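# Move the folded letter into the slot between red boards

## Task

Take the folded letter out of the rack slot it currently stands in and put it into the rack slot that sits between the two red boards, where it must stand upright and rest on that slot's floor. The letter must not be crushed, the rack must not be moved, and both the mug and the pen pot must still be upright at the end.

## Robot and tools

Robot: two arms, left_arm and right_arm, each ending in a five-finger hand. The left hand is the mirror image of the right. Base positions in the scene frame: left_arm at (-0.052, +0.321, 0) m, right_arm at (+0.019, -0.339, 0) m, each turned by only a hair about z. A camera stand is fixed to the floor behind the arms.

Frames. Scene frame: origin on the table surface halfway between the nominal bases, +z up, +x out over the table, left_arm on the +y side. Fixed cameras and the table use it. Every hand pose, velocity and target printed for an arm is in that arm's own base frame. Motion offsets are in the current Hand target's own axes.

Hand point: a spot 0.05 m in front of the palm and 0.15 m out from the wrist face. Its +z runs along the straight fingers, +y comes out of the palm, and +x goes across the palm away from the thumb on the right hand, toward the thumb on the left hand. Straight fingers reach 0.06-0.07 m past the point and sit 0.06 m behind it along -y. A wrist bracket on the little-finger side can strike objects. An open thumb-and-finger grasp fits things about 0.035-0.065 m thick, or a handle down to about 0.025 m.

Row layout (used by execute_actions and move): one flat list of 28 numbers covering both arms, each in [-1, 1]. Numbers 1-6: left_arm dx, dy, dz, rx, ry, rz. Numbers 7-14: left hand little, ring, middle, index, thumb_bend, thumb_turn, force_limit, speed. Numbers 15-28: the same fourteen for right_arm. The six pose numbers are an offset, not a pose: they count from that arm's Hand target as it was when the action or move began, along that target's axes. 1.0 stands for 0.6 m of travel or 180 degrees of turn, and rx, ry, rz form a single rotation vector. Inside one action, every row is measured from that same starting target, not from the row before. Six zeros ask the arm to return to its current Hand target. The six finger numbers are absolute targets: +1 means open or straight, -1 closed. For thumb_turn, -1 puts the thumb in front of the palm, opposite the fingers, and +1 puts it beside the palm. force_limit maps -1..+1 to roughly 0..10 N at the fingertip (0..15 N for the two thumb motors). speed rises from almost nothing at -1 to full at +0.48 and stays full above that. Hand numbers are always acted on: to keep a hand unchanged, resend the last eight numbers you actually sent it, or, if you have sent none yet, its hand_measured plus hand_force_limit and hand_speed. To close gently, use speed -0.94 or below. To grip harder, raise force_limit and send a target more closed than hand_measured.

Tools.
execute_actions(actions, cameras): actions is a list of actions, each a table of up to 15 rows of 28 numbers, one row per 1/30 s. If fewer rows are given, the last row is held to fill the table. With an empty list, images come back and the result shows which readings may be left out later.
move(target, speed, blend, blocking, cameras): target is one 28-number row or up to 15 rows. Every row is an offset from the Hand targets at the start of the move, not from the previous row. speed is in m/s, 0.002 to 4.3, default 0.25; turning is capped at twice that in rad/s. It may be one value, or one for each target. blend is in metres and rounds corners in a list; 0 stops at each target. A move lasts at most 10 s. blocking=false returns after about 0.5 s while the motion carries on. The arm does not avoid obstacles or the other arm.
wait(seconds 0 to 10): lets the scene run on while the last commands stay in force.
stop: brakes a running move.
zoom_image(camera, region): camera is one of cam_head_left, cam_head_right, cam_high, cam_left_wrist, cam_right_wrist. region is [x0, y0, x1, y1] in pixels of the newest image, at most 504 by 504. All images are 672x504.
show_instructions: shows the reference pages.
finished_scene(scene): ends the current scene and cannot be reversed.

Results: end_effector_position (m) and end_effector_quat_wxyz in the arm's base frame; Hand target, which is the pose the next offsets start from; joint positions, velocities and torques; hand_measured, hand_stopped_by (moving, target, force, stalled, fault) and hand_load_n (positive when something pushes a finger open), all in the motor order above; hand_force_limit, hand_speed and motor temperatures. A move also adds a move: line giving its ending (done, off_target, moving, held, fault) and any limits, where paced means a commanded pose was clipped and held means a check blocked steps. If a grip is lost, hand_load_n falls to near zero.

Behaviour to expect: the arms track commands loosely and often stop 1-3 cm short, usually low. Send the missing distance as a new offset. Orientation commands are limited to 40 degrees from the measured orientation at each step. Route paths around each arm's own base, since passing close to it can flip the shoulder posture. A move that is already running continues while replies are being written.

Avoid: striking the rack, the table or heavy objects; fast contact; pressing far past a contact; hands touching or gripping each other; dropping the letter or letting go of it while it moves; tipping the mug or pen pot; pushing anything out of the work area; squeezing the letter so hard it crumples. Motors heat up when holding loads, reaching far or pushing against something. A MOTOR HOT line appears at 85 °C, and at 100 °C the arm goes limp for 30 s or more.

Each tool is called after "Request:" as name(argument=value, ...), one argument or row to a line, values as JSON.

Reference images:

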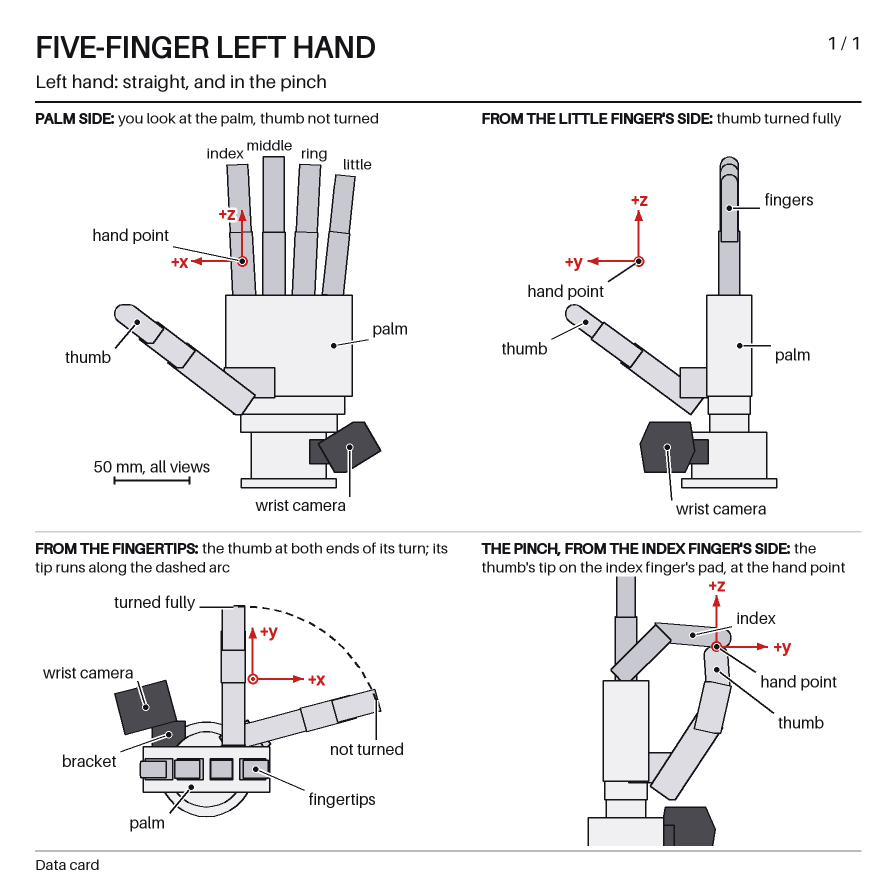

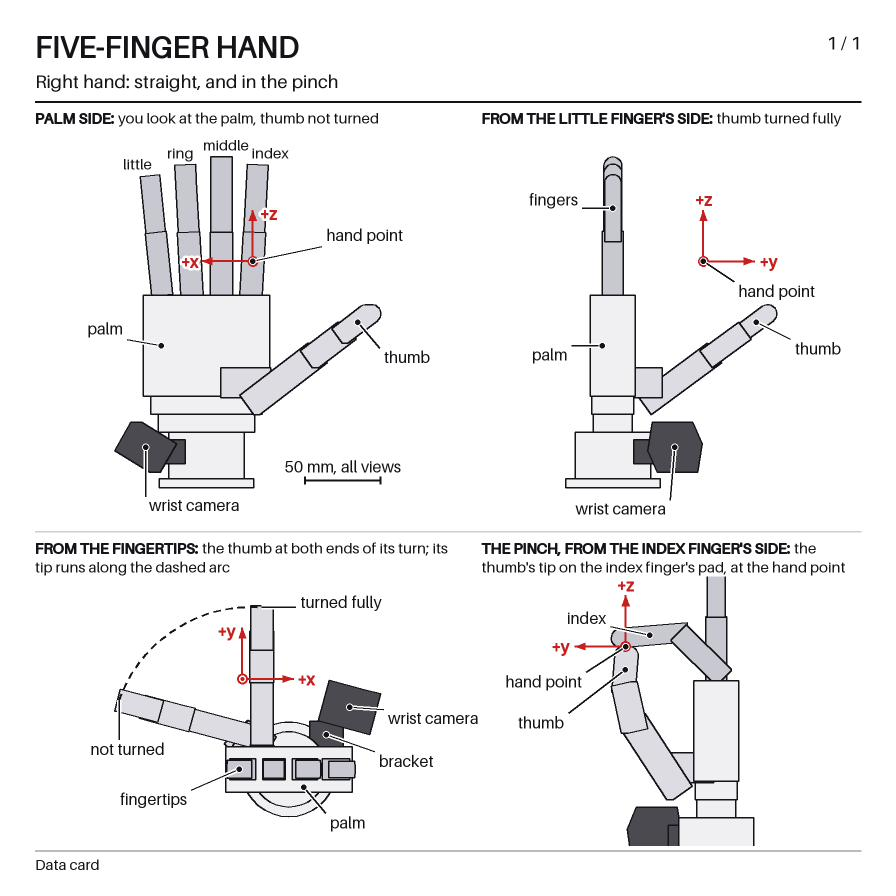

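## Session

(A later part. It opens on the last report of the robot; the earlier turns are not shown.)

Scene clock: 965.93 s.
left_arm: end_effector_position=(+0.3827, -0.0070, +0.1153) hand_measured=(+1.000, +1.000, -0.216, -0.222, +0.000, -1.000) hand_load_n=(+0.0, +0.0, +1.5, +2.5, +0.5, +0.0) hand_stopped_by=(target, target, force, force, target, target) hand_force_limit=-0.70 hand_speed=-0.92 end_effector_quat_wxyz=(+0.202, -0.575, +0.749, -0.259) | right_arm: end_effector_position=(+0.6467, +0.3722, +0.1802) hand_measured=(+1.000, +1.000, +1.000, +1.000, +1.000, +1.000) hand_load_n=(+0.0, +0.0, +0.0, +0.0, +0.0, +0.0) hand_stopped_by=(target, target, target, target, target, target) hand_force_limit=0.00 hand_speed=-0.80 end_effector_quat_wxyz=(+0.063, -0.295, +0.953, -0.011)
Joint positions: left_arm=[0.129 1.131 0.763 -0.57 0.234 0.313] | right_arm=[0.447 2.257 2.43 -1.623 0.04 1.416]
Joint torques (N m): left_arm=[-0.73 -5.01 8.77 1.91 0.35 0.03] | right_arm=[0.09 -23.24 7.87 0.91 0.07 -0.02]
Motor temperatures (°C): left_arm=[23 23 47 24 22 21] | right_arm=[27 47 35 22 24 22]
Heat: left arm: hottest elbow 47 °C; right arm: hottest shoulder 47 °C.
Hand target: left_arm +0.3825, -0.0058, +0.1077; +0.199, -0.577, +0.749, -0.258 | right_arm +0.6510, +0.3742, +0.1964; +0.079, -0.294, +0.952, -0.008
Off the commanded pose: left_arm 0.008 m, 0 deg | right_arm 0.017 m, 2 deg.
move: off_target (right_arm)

Request:
execute_actions(
  actions=[],
  cameras=["cam_head_left","cam_high","cam_left_wrist"],
)

Request:
zoom_image(
  camera="cam_head_left",
  region=[195, 250, 245, 310],
)

Request:
zoom_image(
  camera="cam_high",
  region=[300, 125, 360, 185],
)

Scene clock: 971.17 s.
left_arm: end_effector_position=(+0.3827, -0.0070, +0.1153) hand_measured=(+1.000, +1.000, -0.216, -0.222, +0.000, -1.000) hand_load_n=(+0.0, +0.0, +1.5, +3.0, +0.5, +0.0) hand_stopped_by=(target, target, force, force, target, target) hand_force_limit=-0.70 hand_speed=-0.92 end_effector_quat_wxyz=(+0.202, -0.575, +0.749, -0.259) | right_arm: end_effector_position=(+0.6467, +0.3722, +0.1802) hand_measured=(+1.000, +1.000, +1.000, +1.000, +1.000, +1.000) hand_load_n=(+0.0, +0.0, +0.5, +0.0, +0.0, +0.0) hand_stopped_by=(target, target, target, target, target, target) hand_force_limit=0.00 hand_speed=-0.80 end_effector_quat_wxyz=(+0.063, -0.295, +0.953, -0.011)
Joint positions: left_arm=[0.129 1.131 0.763 -0.57 0.234 0.313] | right_arm=[0.447 2.257 2.43 -1.623 0.04 1.416]
Joint velocities: within noise
Joint torques (N m): left_arm=[-0.91 -5.42 8.65 1.85 0.38 0] | right_arm=[0.03 -23.18 7.86 0.91 0.07 -0.01]
Motor temperatures (°C): left_arm=[23 23 46 24 22 21] | right_arm=[27 47 35 22 24 22]
Heat: left arm: hottest elbow 46 °C; right arm: hottest shoulder 47 °C.
Hand target: left_arm +0.3825, -0.0058, +0.1077; +0.199, -0.577, +0.749, -0.258 | right_arm +0.6510, +0.3742, +0.1964; +0.079, -0.294, +0.952, -0.008
Off the commanded pose: left_arm 0.008 m, 0 deg | right_arm 0.017 m, 2 deg.
Images, in order (width x height): cam_head_left 672x504, cam_high 672x504, cam_left_wrist 672x504.

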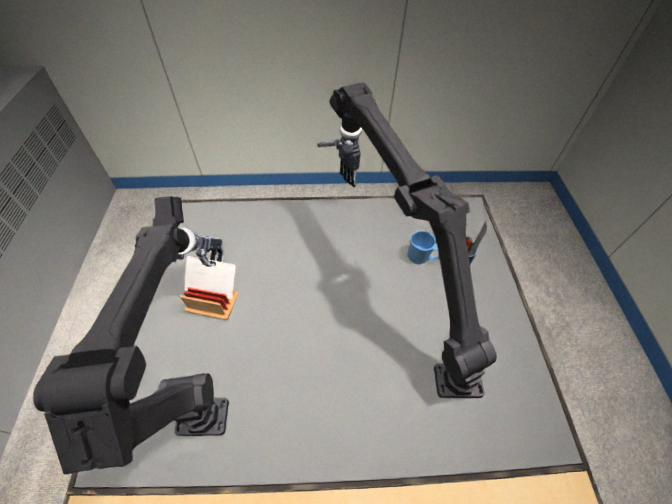

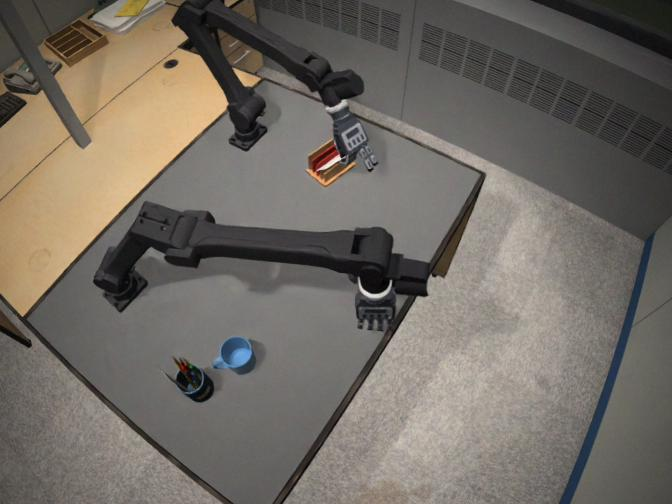

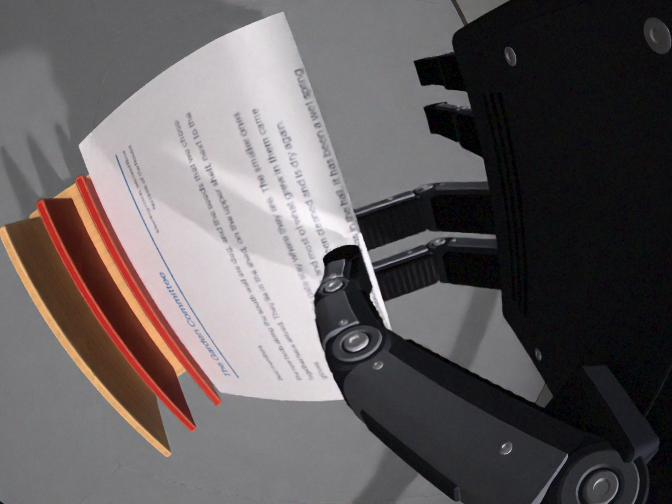

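Scaled by 8.400 from the camera's 672x504 image, which has a finer 960x720 frame.

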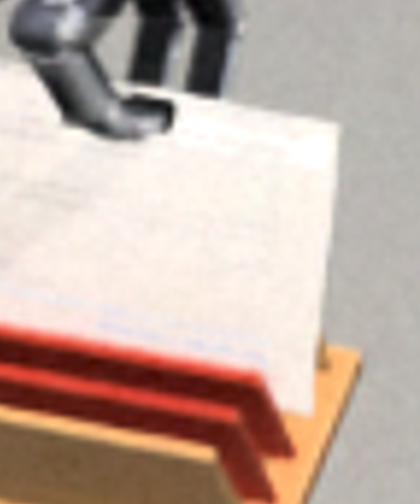

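Scaled by 8.400 from the camera's 672x504 image, which has a finer 960x720 frame.

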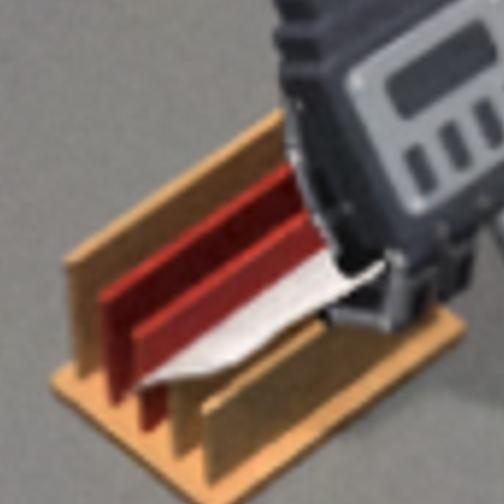

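Request:
move(
  target=[
    [-0.0032,-0.0912,-0.0648,0,0,0,1,1,-0.5,-0.5,0.0,-1,-0.7,-0.92,0,0,0,0,0,0,1,1,1,1,1,1,0,-0.8],
    [-0.0045,-0.0252,-0.0700,0,0,0,1,1,-0.5,-0.5,0.0,-1,-0.7,-0.92,0,0,0,0,0,0,1,1,1,1,1,1,0,-0.8],
  ],
  speed=0.08,
  cameras=["cam_head_left","cam_high","cam_left_wrist"],
)

Request:
zoom_image(
  camera="cam_head_left",
  region=[195, 250, 245, 310],
)

Request:
zoom_image(
  camera="cam_high",
  region=[300, 125, 360, 185],
)

Scene clock: 1018.73 s.
left_arm: end_effector_position=(+0.3693, -0.0029, +0.1518) hand_measured=(+1.000, +1.000, -0.216, -0.222, +0.000, -1.000) hand_load_n=(+0.0, +0.0, +1.5, +3.0, +1.0, +0.0) hand_stopped_by=(target, target, force, force, target, target) hand_force_limit=-0.70 hand_speed=-0.92 end_effector_quat_wxyz=(+0.193, -0.580, +0.749, -0.257) | right_arm: end_effector_position=(+0.6467, +0.3722, +0.1802) hand_measured=(+1.000, +1.000, +1.000, +1.000, +1.000, +1.000) hand_load_n=(+0.0, +0.0, +0.0, +0.0, +0.0, +0.0) hand_stopped_by=(target, target, target, target, target, target) hand_force_limit=0.00 hand_speed=-0.80 end_effector_quat_wxyz=(+0.063, -0.295, +0.953, -0.011)
Joint positions: left_arm=[0.15 1.071 0.826 -0.715 0.249 0.323] | right_arm=[0.447 2.257 2.43 -1.623 0.04 1.416]
Joint torques (N m): left_arm=[-0.5 -5.6 9.09 1.74 0.39 0.15] | right_arm=[0.09 -23.3 7.86 0.91 0.07 -0.01]
Motor temperatures (°C): left_arm=[23 23 40 24 22 21] | right_arm=[27 47 36 22 24 22]
Heat: left arm: hottest elbow 40 °C; right arm: hottest shoulder 47 °C.
Hand target: left_arm +0.3698, +0.0005, +0.1501; +0.199, -0.577, +0.749, -0.258 | right_arm +0.6510, +0.3742, +0.1964; +0.079, -0.294, +0.952, -0.008
Off the commanded pose: left_arm 0.004 m, 1 deg | right_arm 0.017 m, 2 deg.
move: off_target (right_arm)
Images, in order (width x height): cam_head_left 672x504, cam_high 672x504, cam_left_wrist 672x504.

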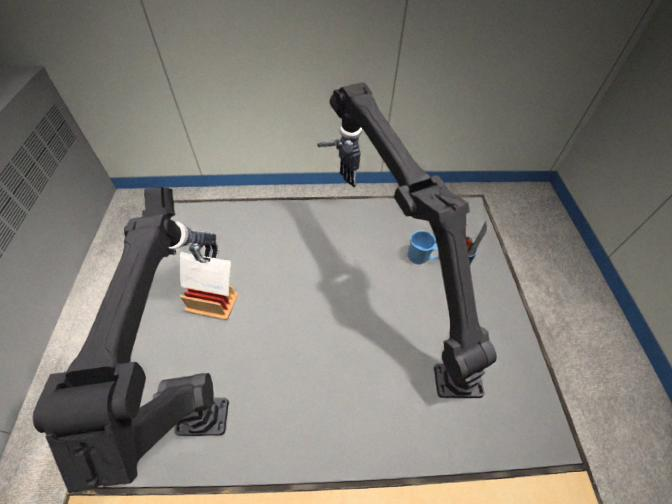

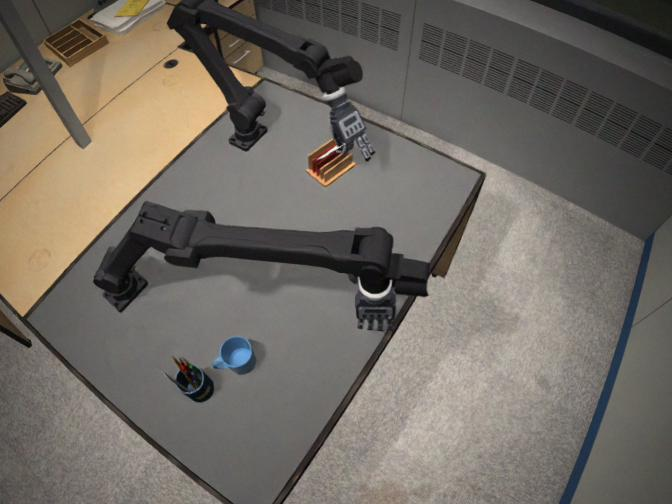

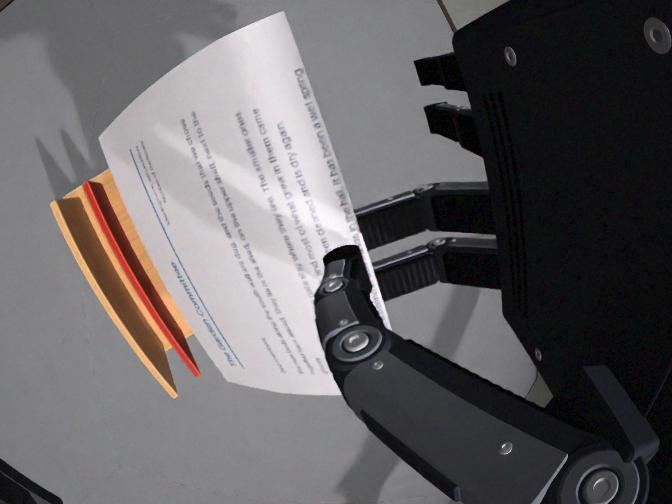

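Scaled by 8.400 from the camera's 672x504 image, which has a finer 960x720 frame.

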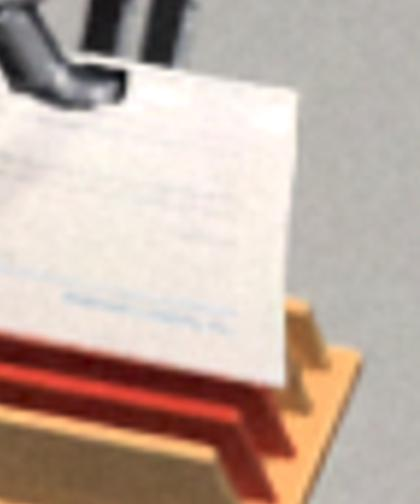

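Scaled by 8.400 from the camera's 672x504 image, which has a finer 960x720 frame.

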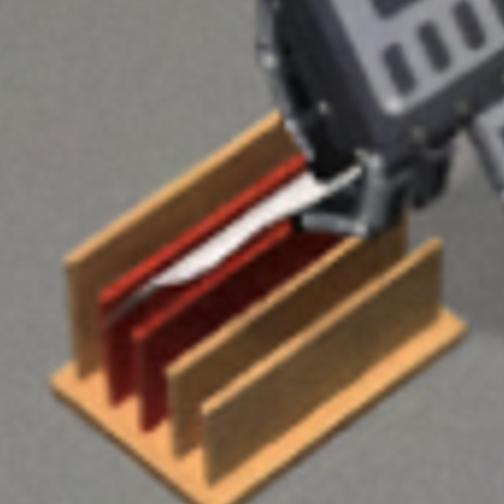

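Request:
move(
  target=[0,0.0307,0.0312,0,0,0,1,1,-0.5,-0.5,0.0,-1,-0.7,-0.92,0,0,0,0,0,0,1,1,1,1,1,1,0,-0.8],
  speed=0.06,
  cameras=["cam_head_left","cam_high","cam_left_wrist"],
)

Request:
zoom_image(
  camera="cam_head_left",
  region=[195, 250, 245, 310],
)

Request:
zoom_image(
  camera="cam_high",
  region=[300, 125, 360, 185],
)

Scene clock: 1034.60 s.
left_arm: end_effector_position=(+0.3666, -0.0028, +0.1310) hand_measured=(+1.000, +1.000, -0.216, -0.222, +0.000, -1.000) hand_load_n=(+0.0, +0.0, +2.0, +3.0, +0.5, +0.0) hand_stopped_by=(target, target, force, force, target, target) hand_force_limit=-0.70 hand_speed=-0.92 end_effector_quat_wxyz=(+0.199, -0.577, +0.748, -0.260) | right_arm: end_effector_position=(+0.6467, +0.3722, +0.1802) hand_measured=(+1.000, +1.000, +1.000, +1.000, +1.000, +1.000) hand_load_n=(+0.0, +0.0, +0.0, +0.0, +0.0, +0.0) hand_stopped_by=(target, target, target, target, target, target) hand_force_limit=0.00 hand_speed=-0.80 end_effector_quat_wxyz=(+0.063, -0.295, +0.953, -0.011)
Joint positions: left_arm=[0.152 1.071 0.766 -0.641 0.251 0.327] | right_arm=[0.447 2.257 2.43 -1.623 0.04 1.416]
Joint torques (N m): left_arm=[-0.15 -4.72 8.96 1.89 0.38 0.14] | right_arm=[0.03 -23.24 7.87 0.91 0.07 -0.02]
Heat: left arm: hottest elbow 40 °C; right arm: hottest shoulder 47 °C.
Hand target: left_arm +0.3668, +0.0012, +0.1240; +0.199, -0.577, +0.749, -0.258 | right_arm +0.6510, +0.3742, +0.1964; +0.079, -0.294, +0.952, -0.008
Off the commanded pose: left_arm 0.008 m, 0 deg | right_arm 0.017 m, 2 deg.
move: off_target (right_arm)
Images, in order (width x height): cam_head_left 672x504, cam_high 672x504, cam_left_wrist 672x504.

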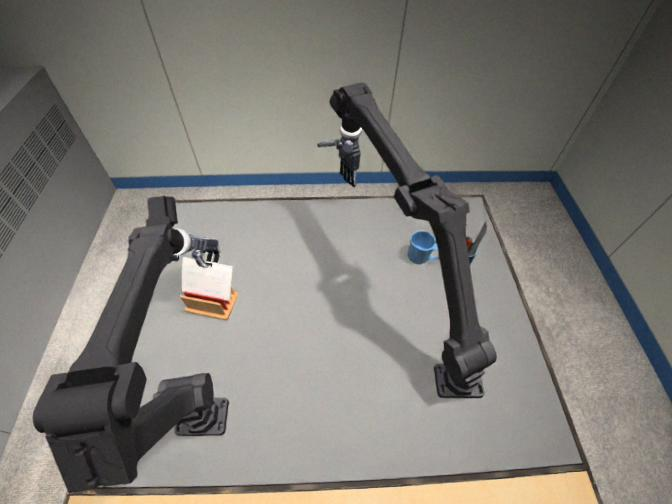

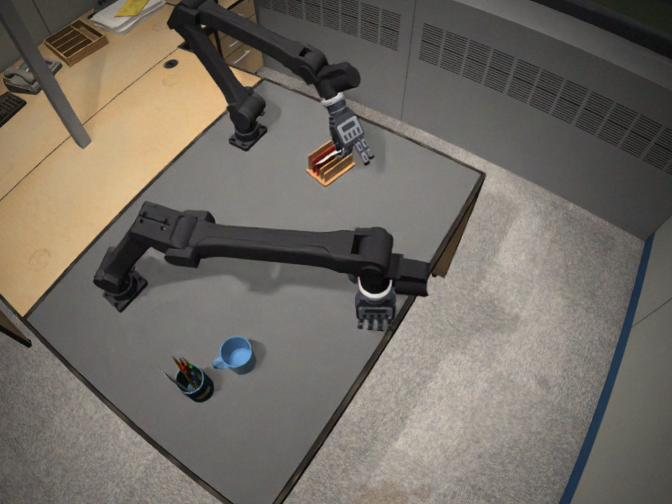

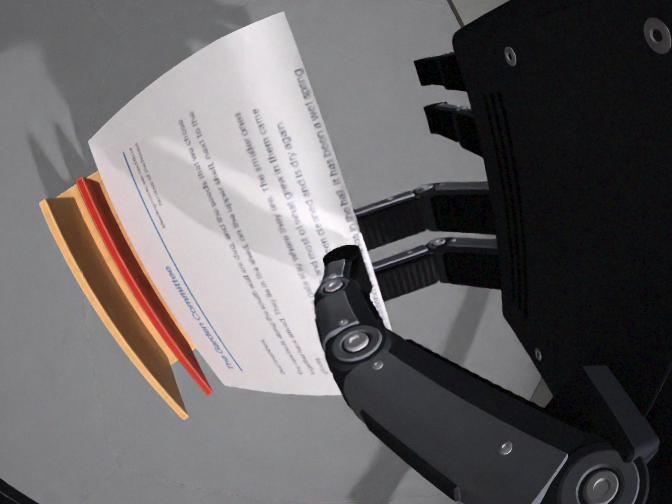

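Scaled by 8.400 from the camera's 672x504 image, which has a finer 960x720 frame.

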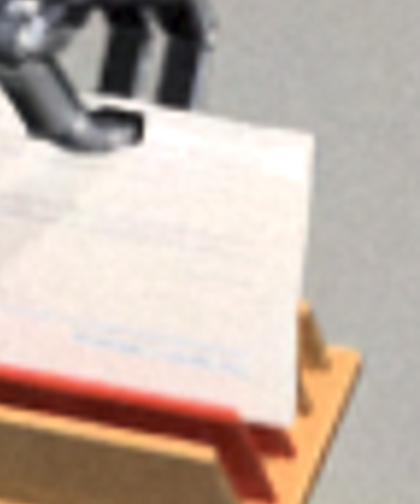

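Scaled by 8.400 from the camera's 672x504 image, which has a finer 960x720 frame.

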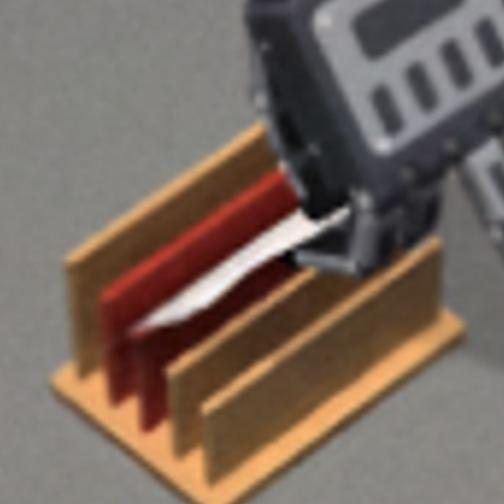

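Request:
move(
  target=[0,0.0082,-0.0127,0.033,0,0,1,1,-0.5,-0.5,0.0,-1,-0.7,-0.92,0,0,0,0,0,0,1,1,1,1,1,1,0,-0.8],
  speed=0.03,
  cameras=["cam_head_left","cam_high","cam_left_wrist"],
)

Request:
zoom_image(
  camera="cam_head_left",
  region=[195, 250, 245, 310],
)

Request:
zoom_image(
  camera="cam_high",
  region=[300, 125, 360, 185],
)

Scene clock: 1069.67 s.
left_arm: end_effector_position=(+0.3592, -0.0004, +0.1283) hand_measured=(+1.000, +1.000, -0.216, -0.222, +0.000, -1.000) hand_load_n=(+0.0, +0.0, +1.5, +2.5, +0.5, +0.0) hand_stopped_by=(target, target, force, force, target, target) hand_force_limit=-0.70 hand_speed=-0.92 end_effector_quat_wxyz=(+0.221, -0.569, +0.735, -0.295) | right_arm: end_effector_position=(+0.6467, +0.3722, +0.1802) hand_measured=(+1.000, +1.000, +1.000, +1.000, +1.000, +1.000) hand_load_n=(+0.0, +0.0, +0.0, +0.0, +0.0, +0.0) hand_stopped_by=(target, target, target, target, target, target) hand_force_limit=0.00 hand_speed=-0.80 end_effector_quat_wxyz=(+0.063, -0.295, +0.953, -0.011)
Joint positions: left_arm=[0.192 1.004 0.687 -0.553 0.31 0.331] | right_arm=[0.447 2.257 2.43 -1.623 0.04 1.416]
Joint torques (N m): left_arm=[-0.21 -5.07 8.81 1.89 0.38 0.1] | right_arm=[0.03 -23.24 7.86 0.91 0.07 -0.02]
Heat: left arm: hottest elbow 40 °C; right arm: hottest shoulder 48 °C.
Hand target: left_arm +0.3586, +0.0034, +0.1269; +0.228, -0.566, +0.735, -0.297 | right_arm +0.6510, +0.3742, +0.1964; +0.079, -0.294, +0.952, -0.008
Off the commanded pose: left_arm 0.004 m, 1 deg | right_arm 0.017 m, 2 deg.
move: off_target (right_arm)
Images, in order (width x height): cam_head_left 672x504, cam_high 672x504, cam_left_wrist 672x504.

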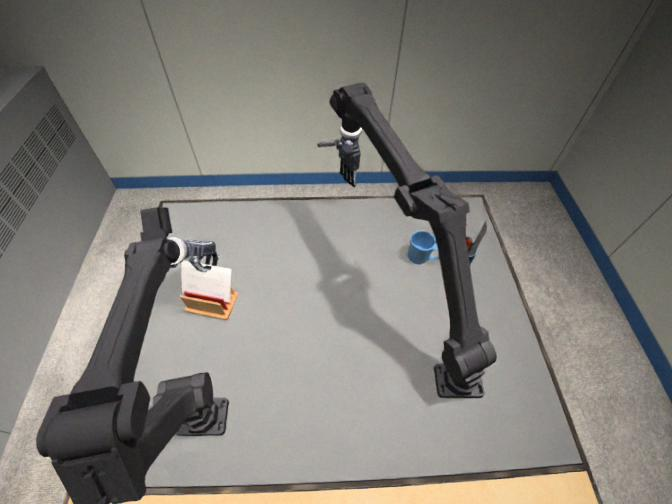

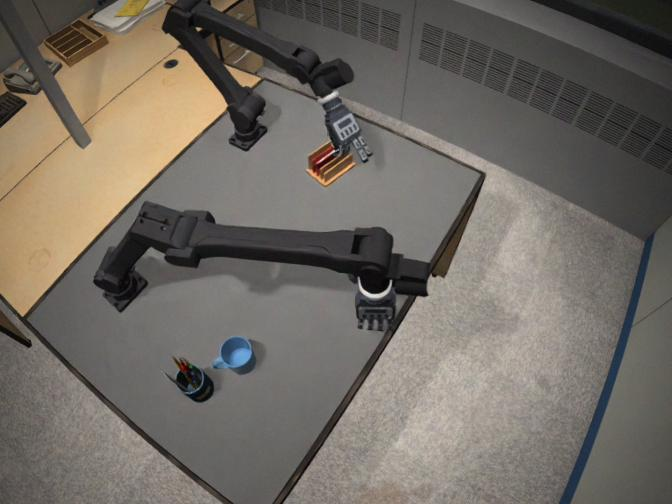

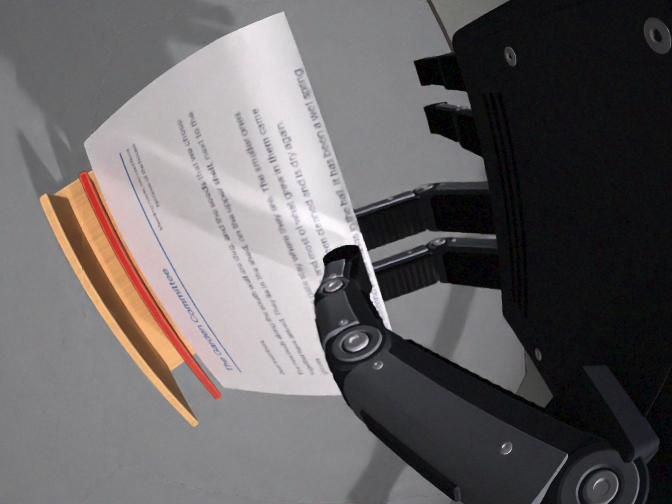

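Scaled by 8.400 from the camera's 672x504 image, which has a finer 960x720 frame.

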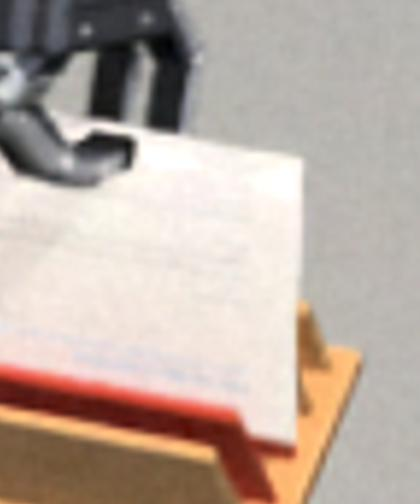

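Scaled by 8.400 from the camera's 672x504 image, which has a finer 960x720 frame.

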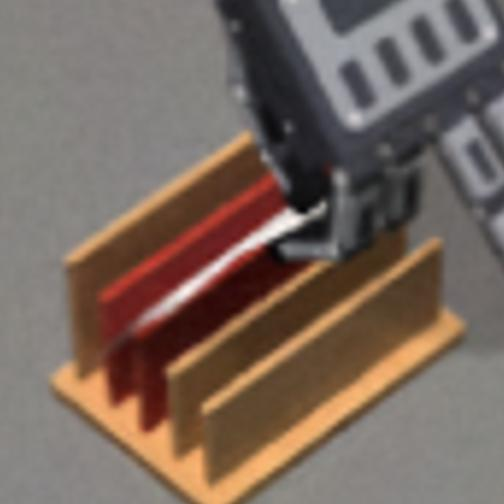

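Request:
move(
  target=[0,0.0172,-0.0097,0.061,0,0,1,1,-0.5,-0.5,0.0,-1,-0.7,-0.92,0,0,0,0,0,0,1,1,1,1,1,1,0,-0.8],
  speed=0.03,
  cameras=["cam_head_left","cam_high","cam_left_wrist"],
)

Request:
zoom_image(
  camera="cam_head_left",
  region=[195, 250, 245, 310],
)

Request:
zoom_image(
  camera="cam_high",
  region=[300, 125, 360, 185],
)

Scene clock: 1087.87 s.
left_arm: end_effector_position=(+0.3481, +0.0034, +0.1248) hand_measured=(+1.000, +1.000, -0.216, -0.222, +0.000, -1.000) hand_load_n=(+0.0, +0.0, +2.0, +2.5, +0.5, +0.0) hand_stopped_by=(target, target, force, force, target, target) hand_force_limit=-0.70 hand_speed=-0.92 end_effector_quat_wxyz=(+0.275, -0.542, +0.706, -0.364) | right_arm: end_effector_position=(+0.6467, +0.3722, +0.1802) hand_measured=(+1.000, +1.000, +1.000, +1.000, +1.000, +1.000) hand_load_n=(+0.0, +0.0, +0.0, +0.0, +0.0, +0.0) hand_stopped_by=(target, target, target, target, target, target) hand_force_limit=0.00 hand_speed=-0.80 end_effector_quat_wxyz=(+0.063, -0.295, +0.953, -0.011)
Joint positions: left_arm=[0.273 0.876 0.528 -0.352 0.432 0.331] | right_arm=[0.447 2.257 2.43 -1.623 0.04 1.416]
Joint torques (N m): left_arm=[-0.03 -3.72 8.83 1.99 0.44 0.03] | right_arm=[0.03 -23.24 7.86 0.91 0.07 -0.01]
Heat: left arm: hottest elbow 40 °C; right arm: hottest shoulder 48 °C.
Hand target: left_arm +0.3475, +0.0064, +0.1240; +0.281, -0.541, +0.703, -0.366 | right_arm +0.6510, +0.3742, +0.1964; +0.079, -0.294, +0.952, -0.008
Off the commanded pose: left_arm 0.003 m, 1 deg | right_arm 0.017 m, 2 deg.
move: off_target (right_arm)
Images, in order (width x height): cam_head_left 672x504, cam_high 672x504, cam_left_wrist 672x504.

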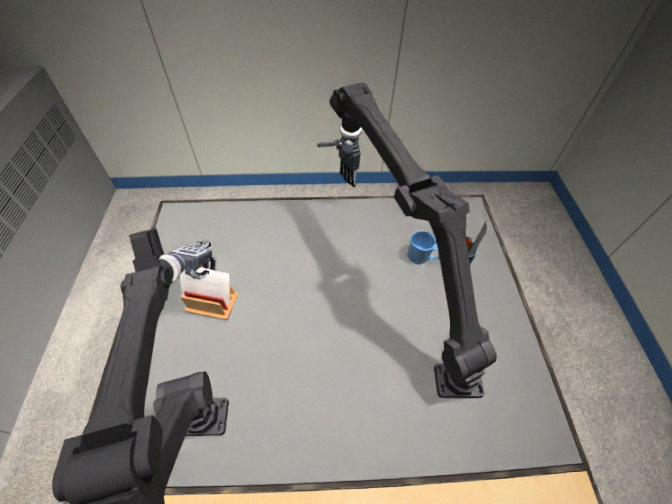

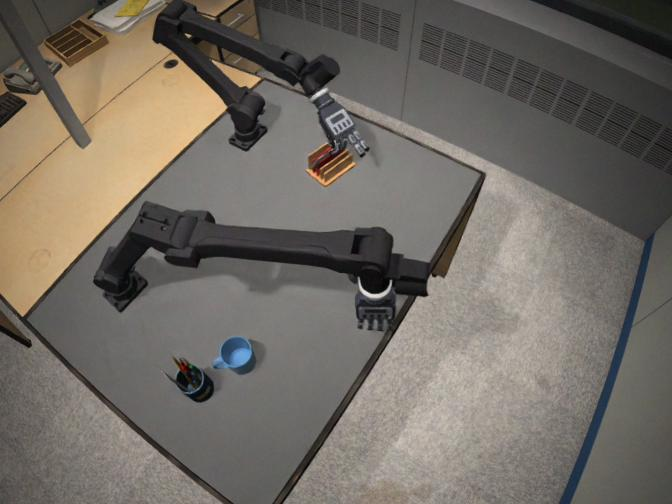

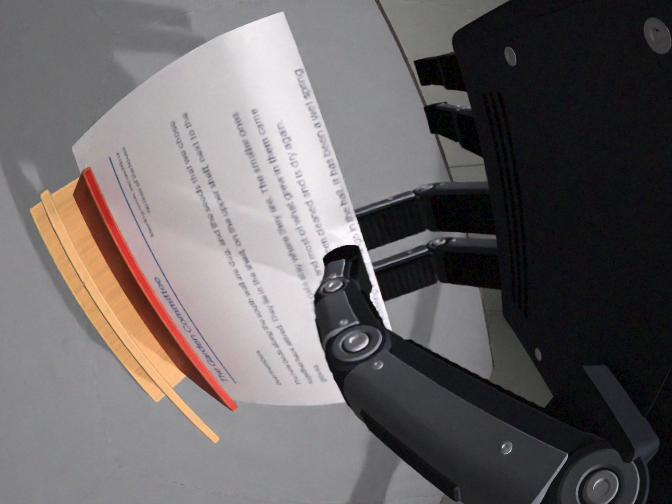

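Scaled by 8.400 from the camera's 672x504 image, which has a finer 960x720 frame.

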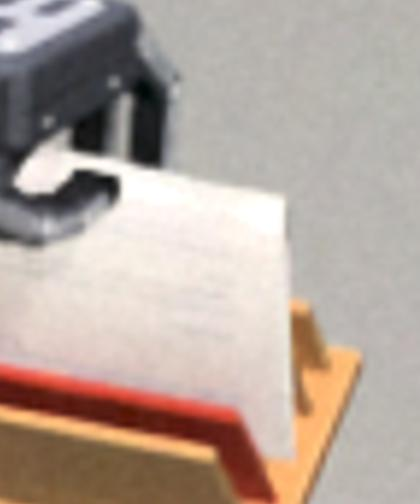

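Scaled by 8.400 from the camera's 672x504 image, which has a finer 960x720 frame.

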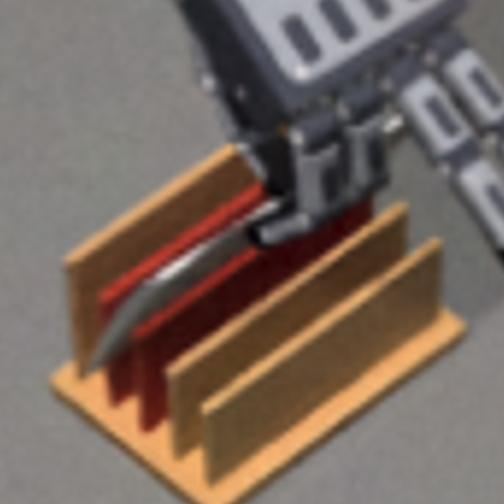

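Request:
move(
  target=[0,0.0298,-0.0003,0.05,0,0,1,1,-0.5,-0.5,0.0,-1,-0.7,-0.92,0,0,0,0,0,0,1,1,1,1,1,1,0,-0.8],
  speed=0.03,
  cameras=["cam_head_left","cam_high","cam_left_wrist"],
)

Request:
zoom_image(
  camera="cam_head_left",
  region=[195, 250, 245, 310],
)

Request:
zoom_image(
  camera="cam_high",
  region=[300, 125, 360, 185],
)

Scene clock: 1104.50 s.
left_arm: end_effector_position=(+0.3384, +0.0070, +0.1096) hand_measured=(+1.000, +1.000, -0.216, -0.222, +0.000, -1.000) hand_load_n=(+0.0, +0.0, +2.0, +2.5, +0.5, +0.0) hand_stopped_by=(target, target, force, force, target, target) hand_force_limit=-0.70 hand_speed=-0.92 end_effector_quat_wxyz=(+0.318, -0.514, +0.679, -0.417) | right_arm: end_effector_position=(+0.6467, +0.3722, +0.1802) hand_measured=(+1.000, +1.000, +1.000, +1.000, +1.000, +1.000) hand_load_n=(+0.0, +0.0, +0.0, +0.0, +0.0, +0.0) hand_stopped_by=(target, target, target, target, target, target) hand_force_limit=0.00 hand_speed=-0.80 end_effector_quat_wxyz=(+0.063, -0.295, +0.953, -0.011)
Joint positions: left_arm=[0.354 0.81 0.373 -0.119 0.549 0.317] | right_arm=[0.447 2.257 2.43 -1.623 0.04 1.416]
Joint torques (N m): left_arm=[-0.38 -2.2 8.7 2.18 0.44 -0.09] | right_arm=[0.03 -23.24 7.86 0.91 0.07 -0.02]
Heat: left arm: hottest elbow 39 °C; right arm: hottest shoulder 48 °C.
Hand target: left_arm +0.3375, +0.0090, +0.1096; +0.323, -0.518, +0.672, -0.420 | right_arm +0.6510, +0.3742, +0.1964; +0.079, -0.294, +0.952, -0.008
Off the commanded pose: left_arm 0.002 m, 1 deg | right_arm 0.017 m, 2 deg.
move: off_target (right_arm)
Images, in order (width x height): cam_head_left 672x504, cam_high 672x504, cam_left_wrist 672x504.

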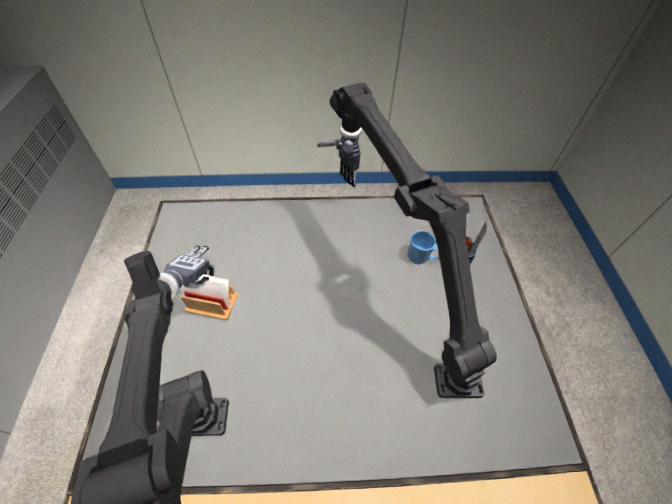

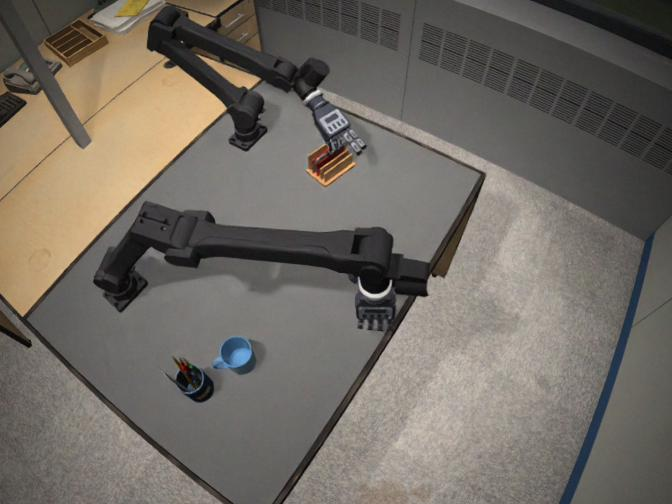

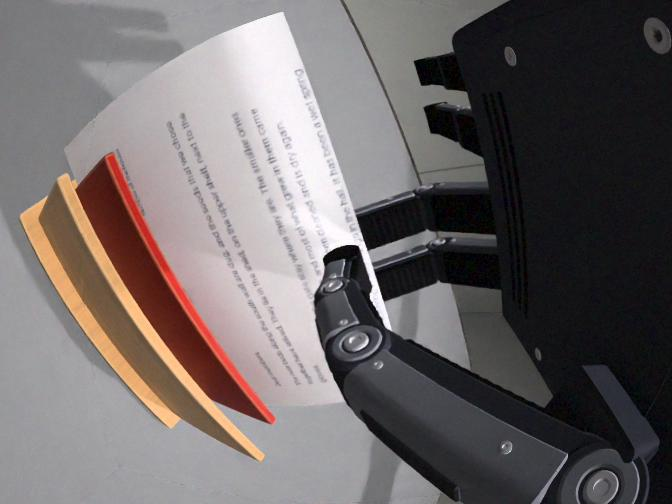

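Scaled by 8.400 from the camera's 672x504 image, which has a finer 960x720 frame.

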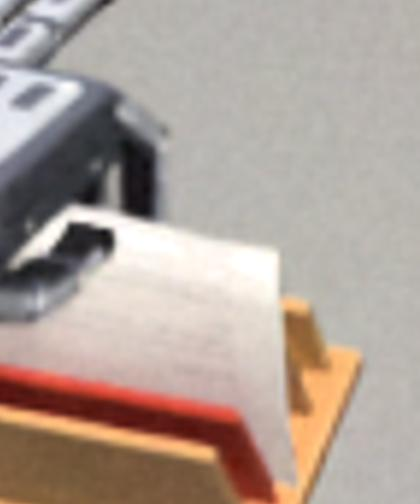

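Scaled by 8.400 from the camera's 672x504 image, which has a finer 960x720 frame.

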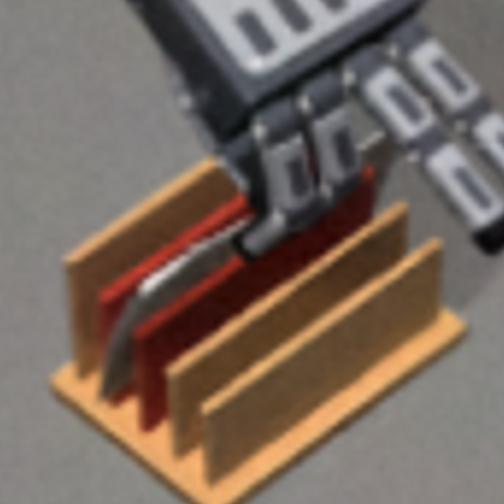

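Request:
move(
  target=[0,0.0245,0.003,0.028,0,0,1,1,-0.5,-0.5,0.0,-1,-0.7,-0.92,0,0,0,0,0,0,1,1,1,1,1,1,0,-0.8],
  speed=0.03,
  cameras=["cam_head_left","cam_high","cam_left_wrist"],
)

Request:
zoom_image(
  camera="cam_head_left",
  region=[195, 250, 245, 310],
)

Request:
zoom_image(
  camera="cam_high",
  region=[300, 125, 360, 185],
)

Scene clock: 1126.13 s.
left_arm: end_effector_position=(+0.3344, +0.0084, +0.0979) hand_measured=(+1.000, +1.000, -0.216, -0.222, +0.000, -1.000) hand_load_n=(+0.0, +0.0, +1.5, +2.5, +0.5, +0.0) hand_stopped_by=(target, target, force, force, target, target) hand_force_limit=-0.70 hand_speed=-0.92 end_effector_quat_wxyz=(+0.344, -0.498, +0.659, -0.447) | right_arm: end_effector_position=(+0.6467, +0.3722, +0.1802) hand_measured=(+1.000, +1.000, +1.000, +1.000, +1.000, +1.000) hand_load_n=(+0.0, +0.0, +0.0, +0.0, +0.0, +0.0) hand_stopped_by=(target, target, target, target, target, target) hand_force_limit=0.00 hand_speed=-0.80 end_effector_quat_wxyz=(+0.063, -0.295, +0.953, -0.011)
Joint positions: left_arm=[0.401 0.809 0.278 0.07 0.616 0.288] | right_arm=[0.447 2.257 2.43 -1.623 0.04 1.416]
Joint torques (N m): left_arm=[-0.03 -1.49 8.27 2.24 0.4 -0.05] | right_arm=[0.03 -23.18 7.87 0.92 0.07 -0.02]
Heat: left arm: hottest elbow 39 °C; right arm: hottest shoulder 48 °C.
Hand target: left_arm +0.3327, +0.0101, +0.0954; +0.345, -0.503, +0.653, -0.449 | right_arm +0.6510, +0.3742, +0.1964; +0.079, -0.294, +0.952, -0.008
Off the commanded pose: left_arm 0.003 m, 1 deg | right_arm 0.017 m, 2 deg.
move: off_target (right_arm)
Images, in order (width x height): cam_head_left 672x504, cam_high 672x504, cam_left_wrist 672x504.

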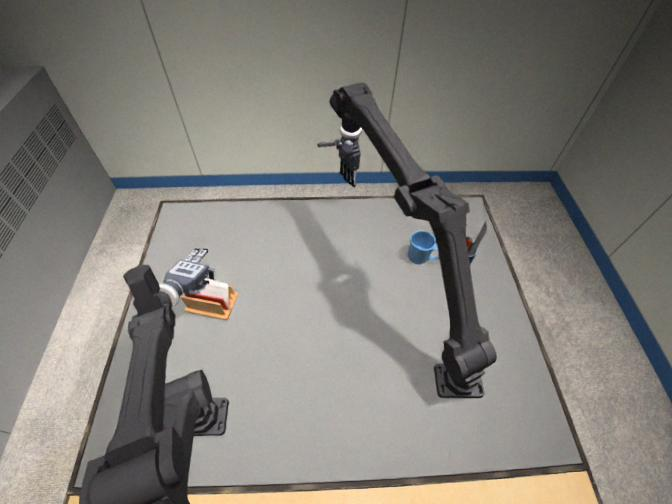

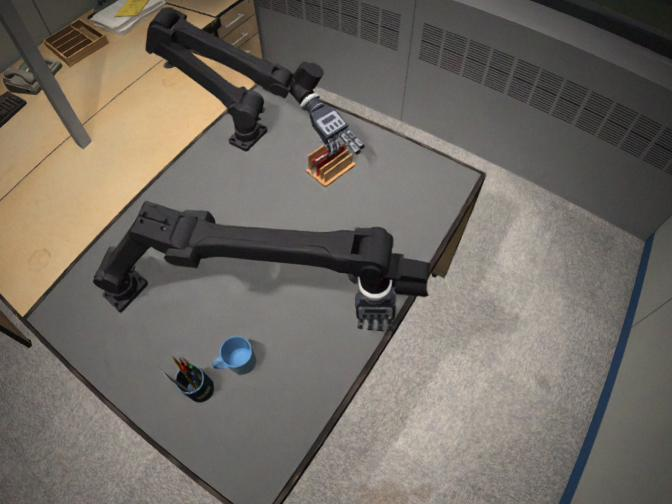

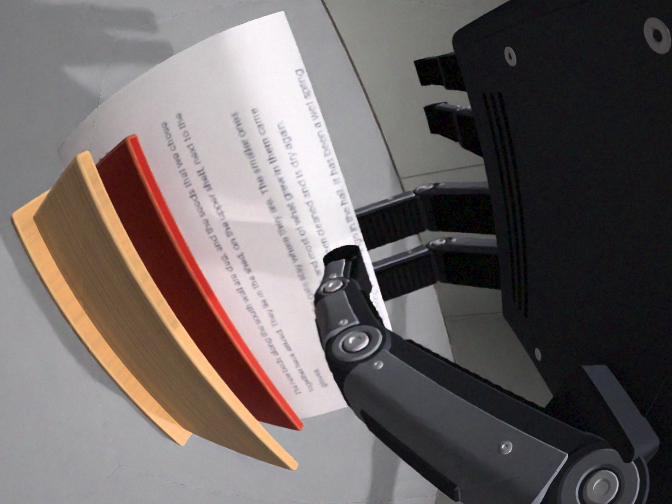

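Scaled by 8.400 from the camera's 672x504 image, which has a finer 960x720 frame.

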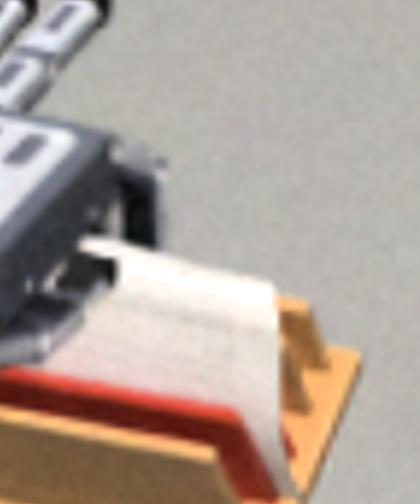

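Scaled by 8.400 from the camera's 672x504 image, which has a finer 960x720 frame.

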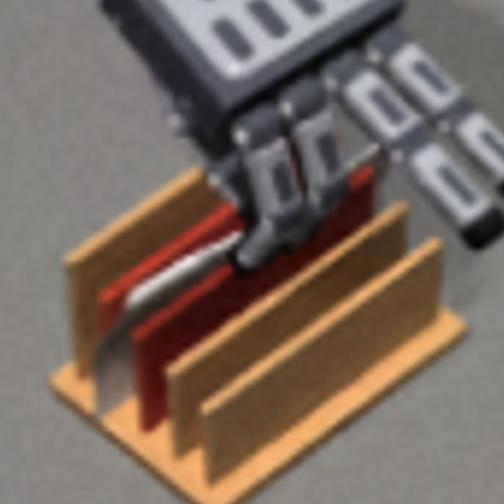

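Request:
move(
  target=[0,0.0108,-0.0002,0.022,0,0,1,1,-0.5,-0.5,0.0,-1,-0.7,-0.92,0,0,0,0,0,0,1,1,1,1,1,1,0,-0.8],
  speed=0.03,
  cameras=["cam_head_left","cam_high"],
)

Request:
zoom_image(
  camera="cam_head_left",
  region=[195, 260, 245, 320],
)

Request:
zoom_image(
  camera="cam_high",
  region=[300, 140, 340, 190],
)

Scene clock: 1153.33 s.
left_arm: end_effector_position=(+0.3334, +0.0092, +0.0965) hand_measured=(+1.000, +1.000, -0.216, -0.222, +0.000, -1.000) hand_load_n=(+0.0, +0.0, +2.0, +2.5, +0.5, +0.0) hand_stopped_by=(target, target, force, force, target, target) hand_force_limit=-0.70 hand_speed=-0.92 end_effector_quat_wxyz=(+0.366, -0.482, +0.641, -0.472) | right_arm: end_effector_position=(+0.6467, +0.3722, +0.1802) hand_measured=(+1.000, +1.000, +1.000, +1.000, +1.000, +1.000) hand_load_n=(+0.0, +0.0, +0.0, +0.0, +0.0, +0.0) hand_stopped_by=(target, target, target, target, target, target) hand_force_limit=0.00 hand_speed=-0.80 end_effector_quat_wxyz=(+0.063, -0.295, +0.953, -0.011)
Joint positions: left_arm=[0.435 0.818 0.217 0.228 0.665 0.252] | right_arm=[0.447 2.257 2.43 -1.623 0.04 1.416]
Joint torques (N m): left_arm=[0.03 -0.62 7.79 2.1 0.4 -0.03] | right_arm=[-0.03 -23.18 7.87 0.91 0.08 -0.02]
Heat: left arm: hottest elbow 39 °C; right arm: hottest shoulder 48 °C.
Hand target: left_arm +0.3304, +0.0108, +0.0895; +0.363, -0.491, +0.637, -0.471 | right_arm +0.6510, +0.3742, +0.1964; +0.079, -0.294, +0.952, -0.008
Off the commanded pose: left_arm 0.008 m, 1 deg | right_arm 0.017 m, 2 deg.
move: off_target (right_arm)
Images, in order (width x height): cam_head_left 672x504, cam_high 672x504.

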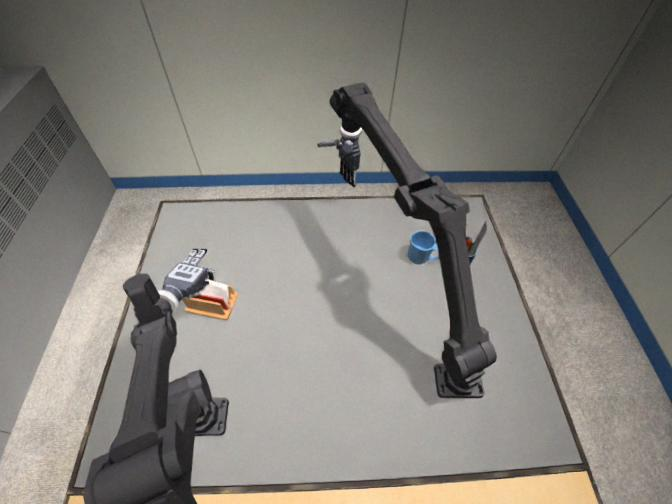

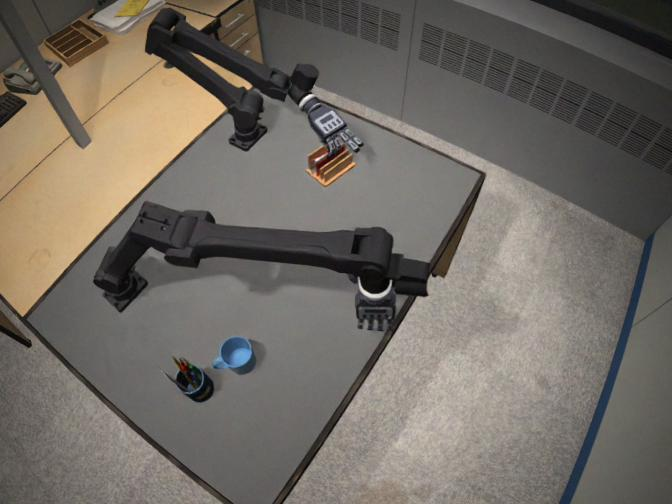

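Scaled by 8.400 from the camera's 672x504 image, which has a finer 960x720 frame.

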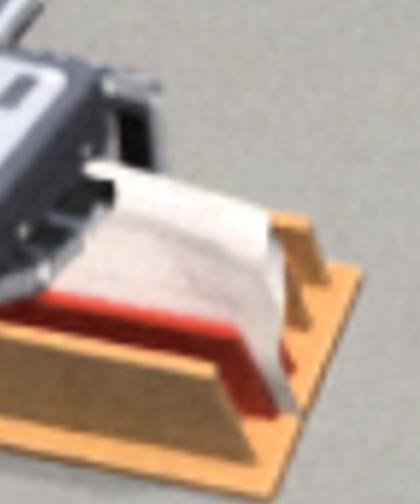

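Scaled by 10.080 from the camera's 672x504 image, which has a finer 960x720 frame.

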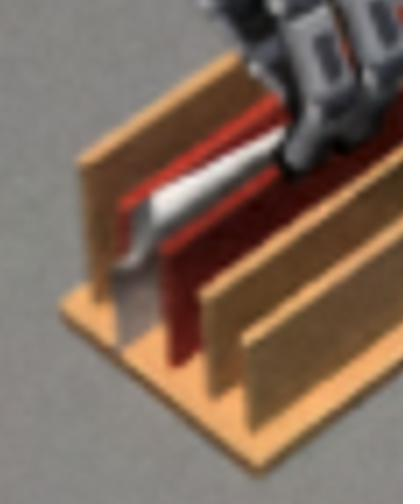

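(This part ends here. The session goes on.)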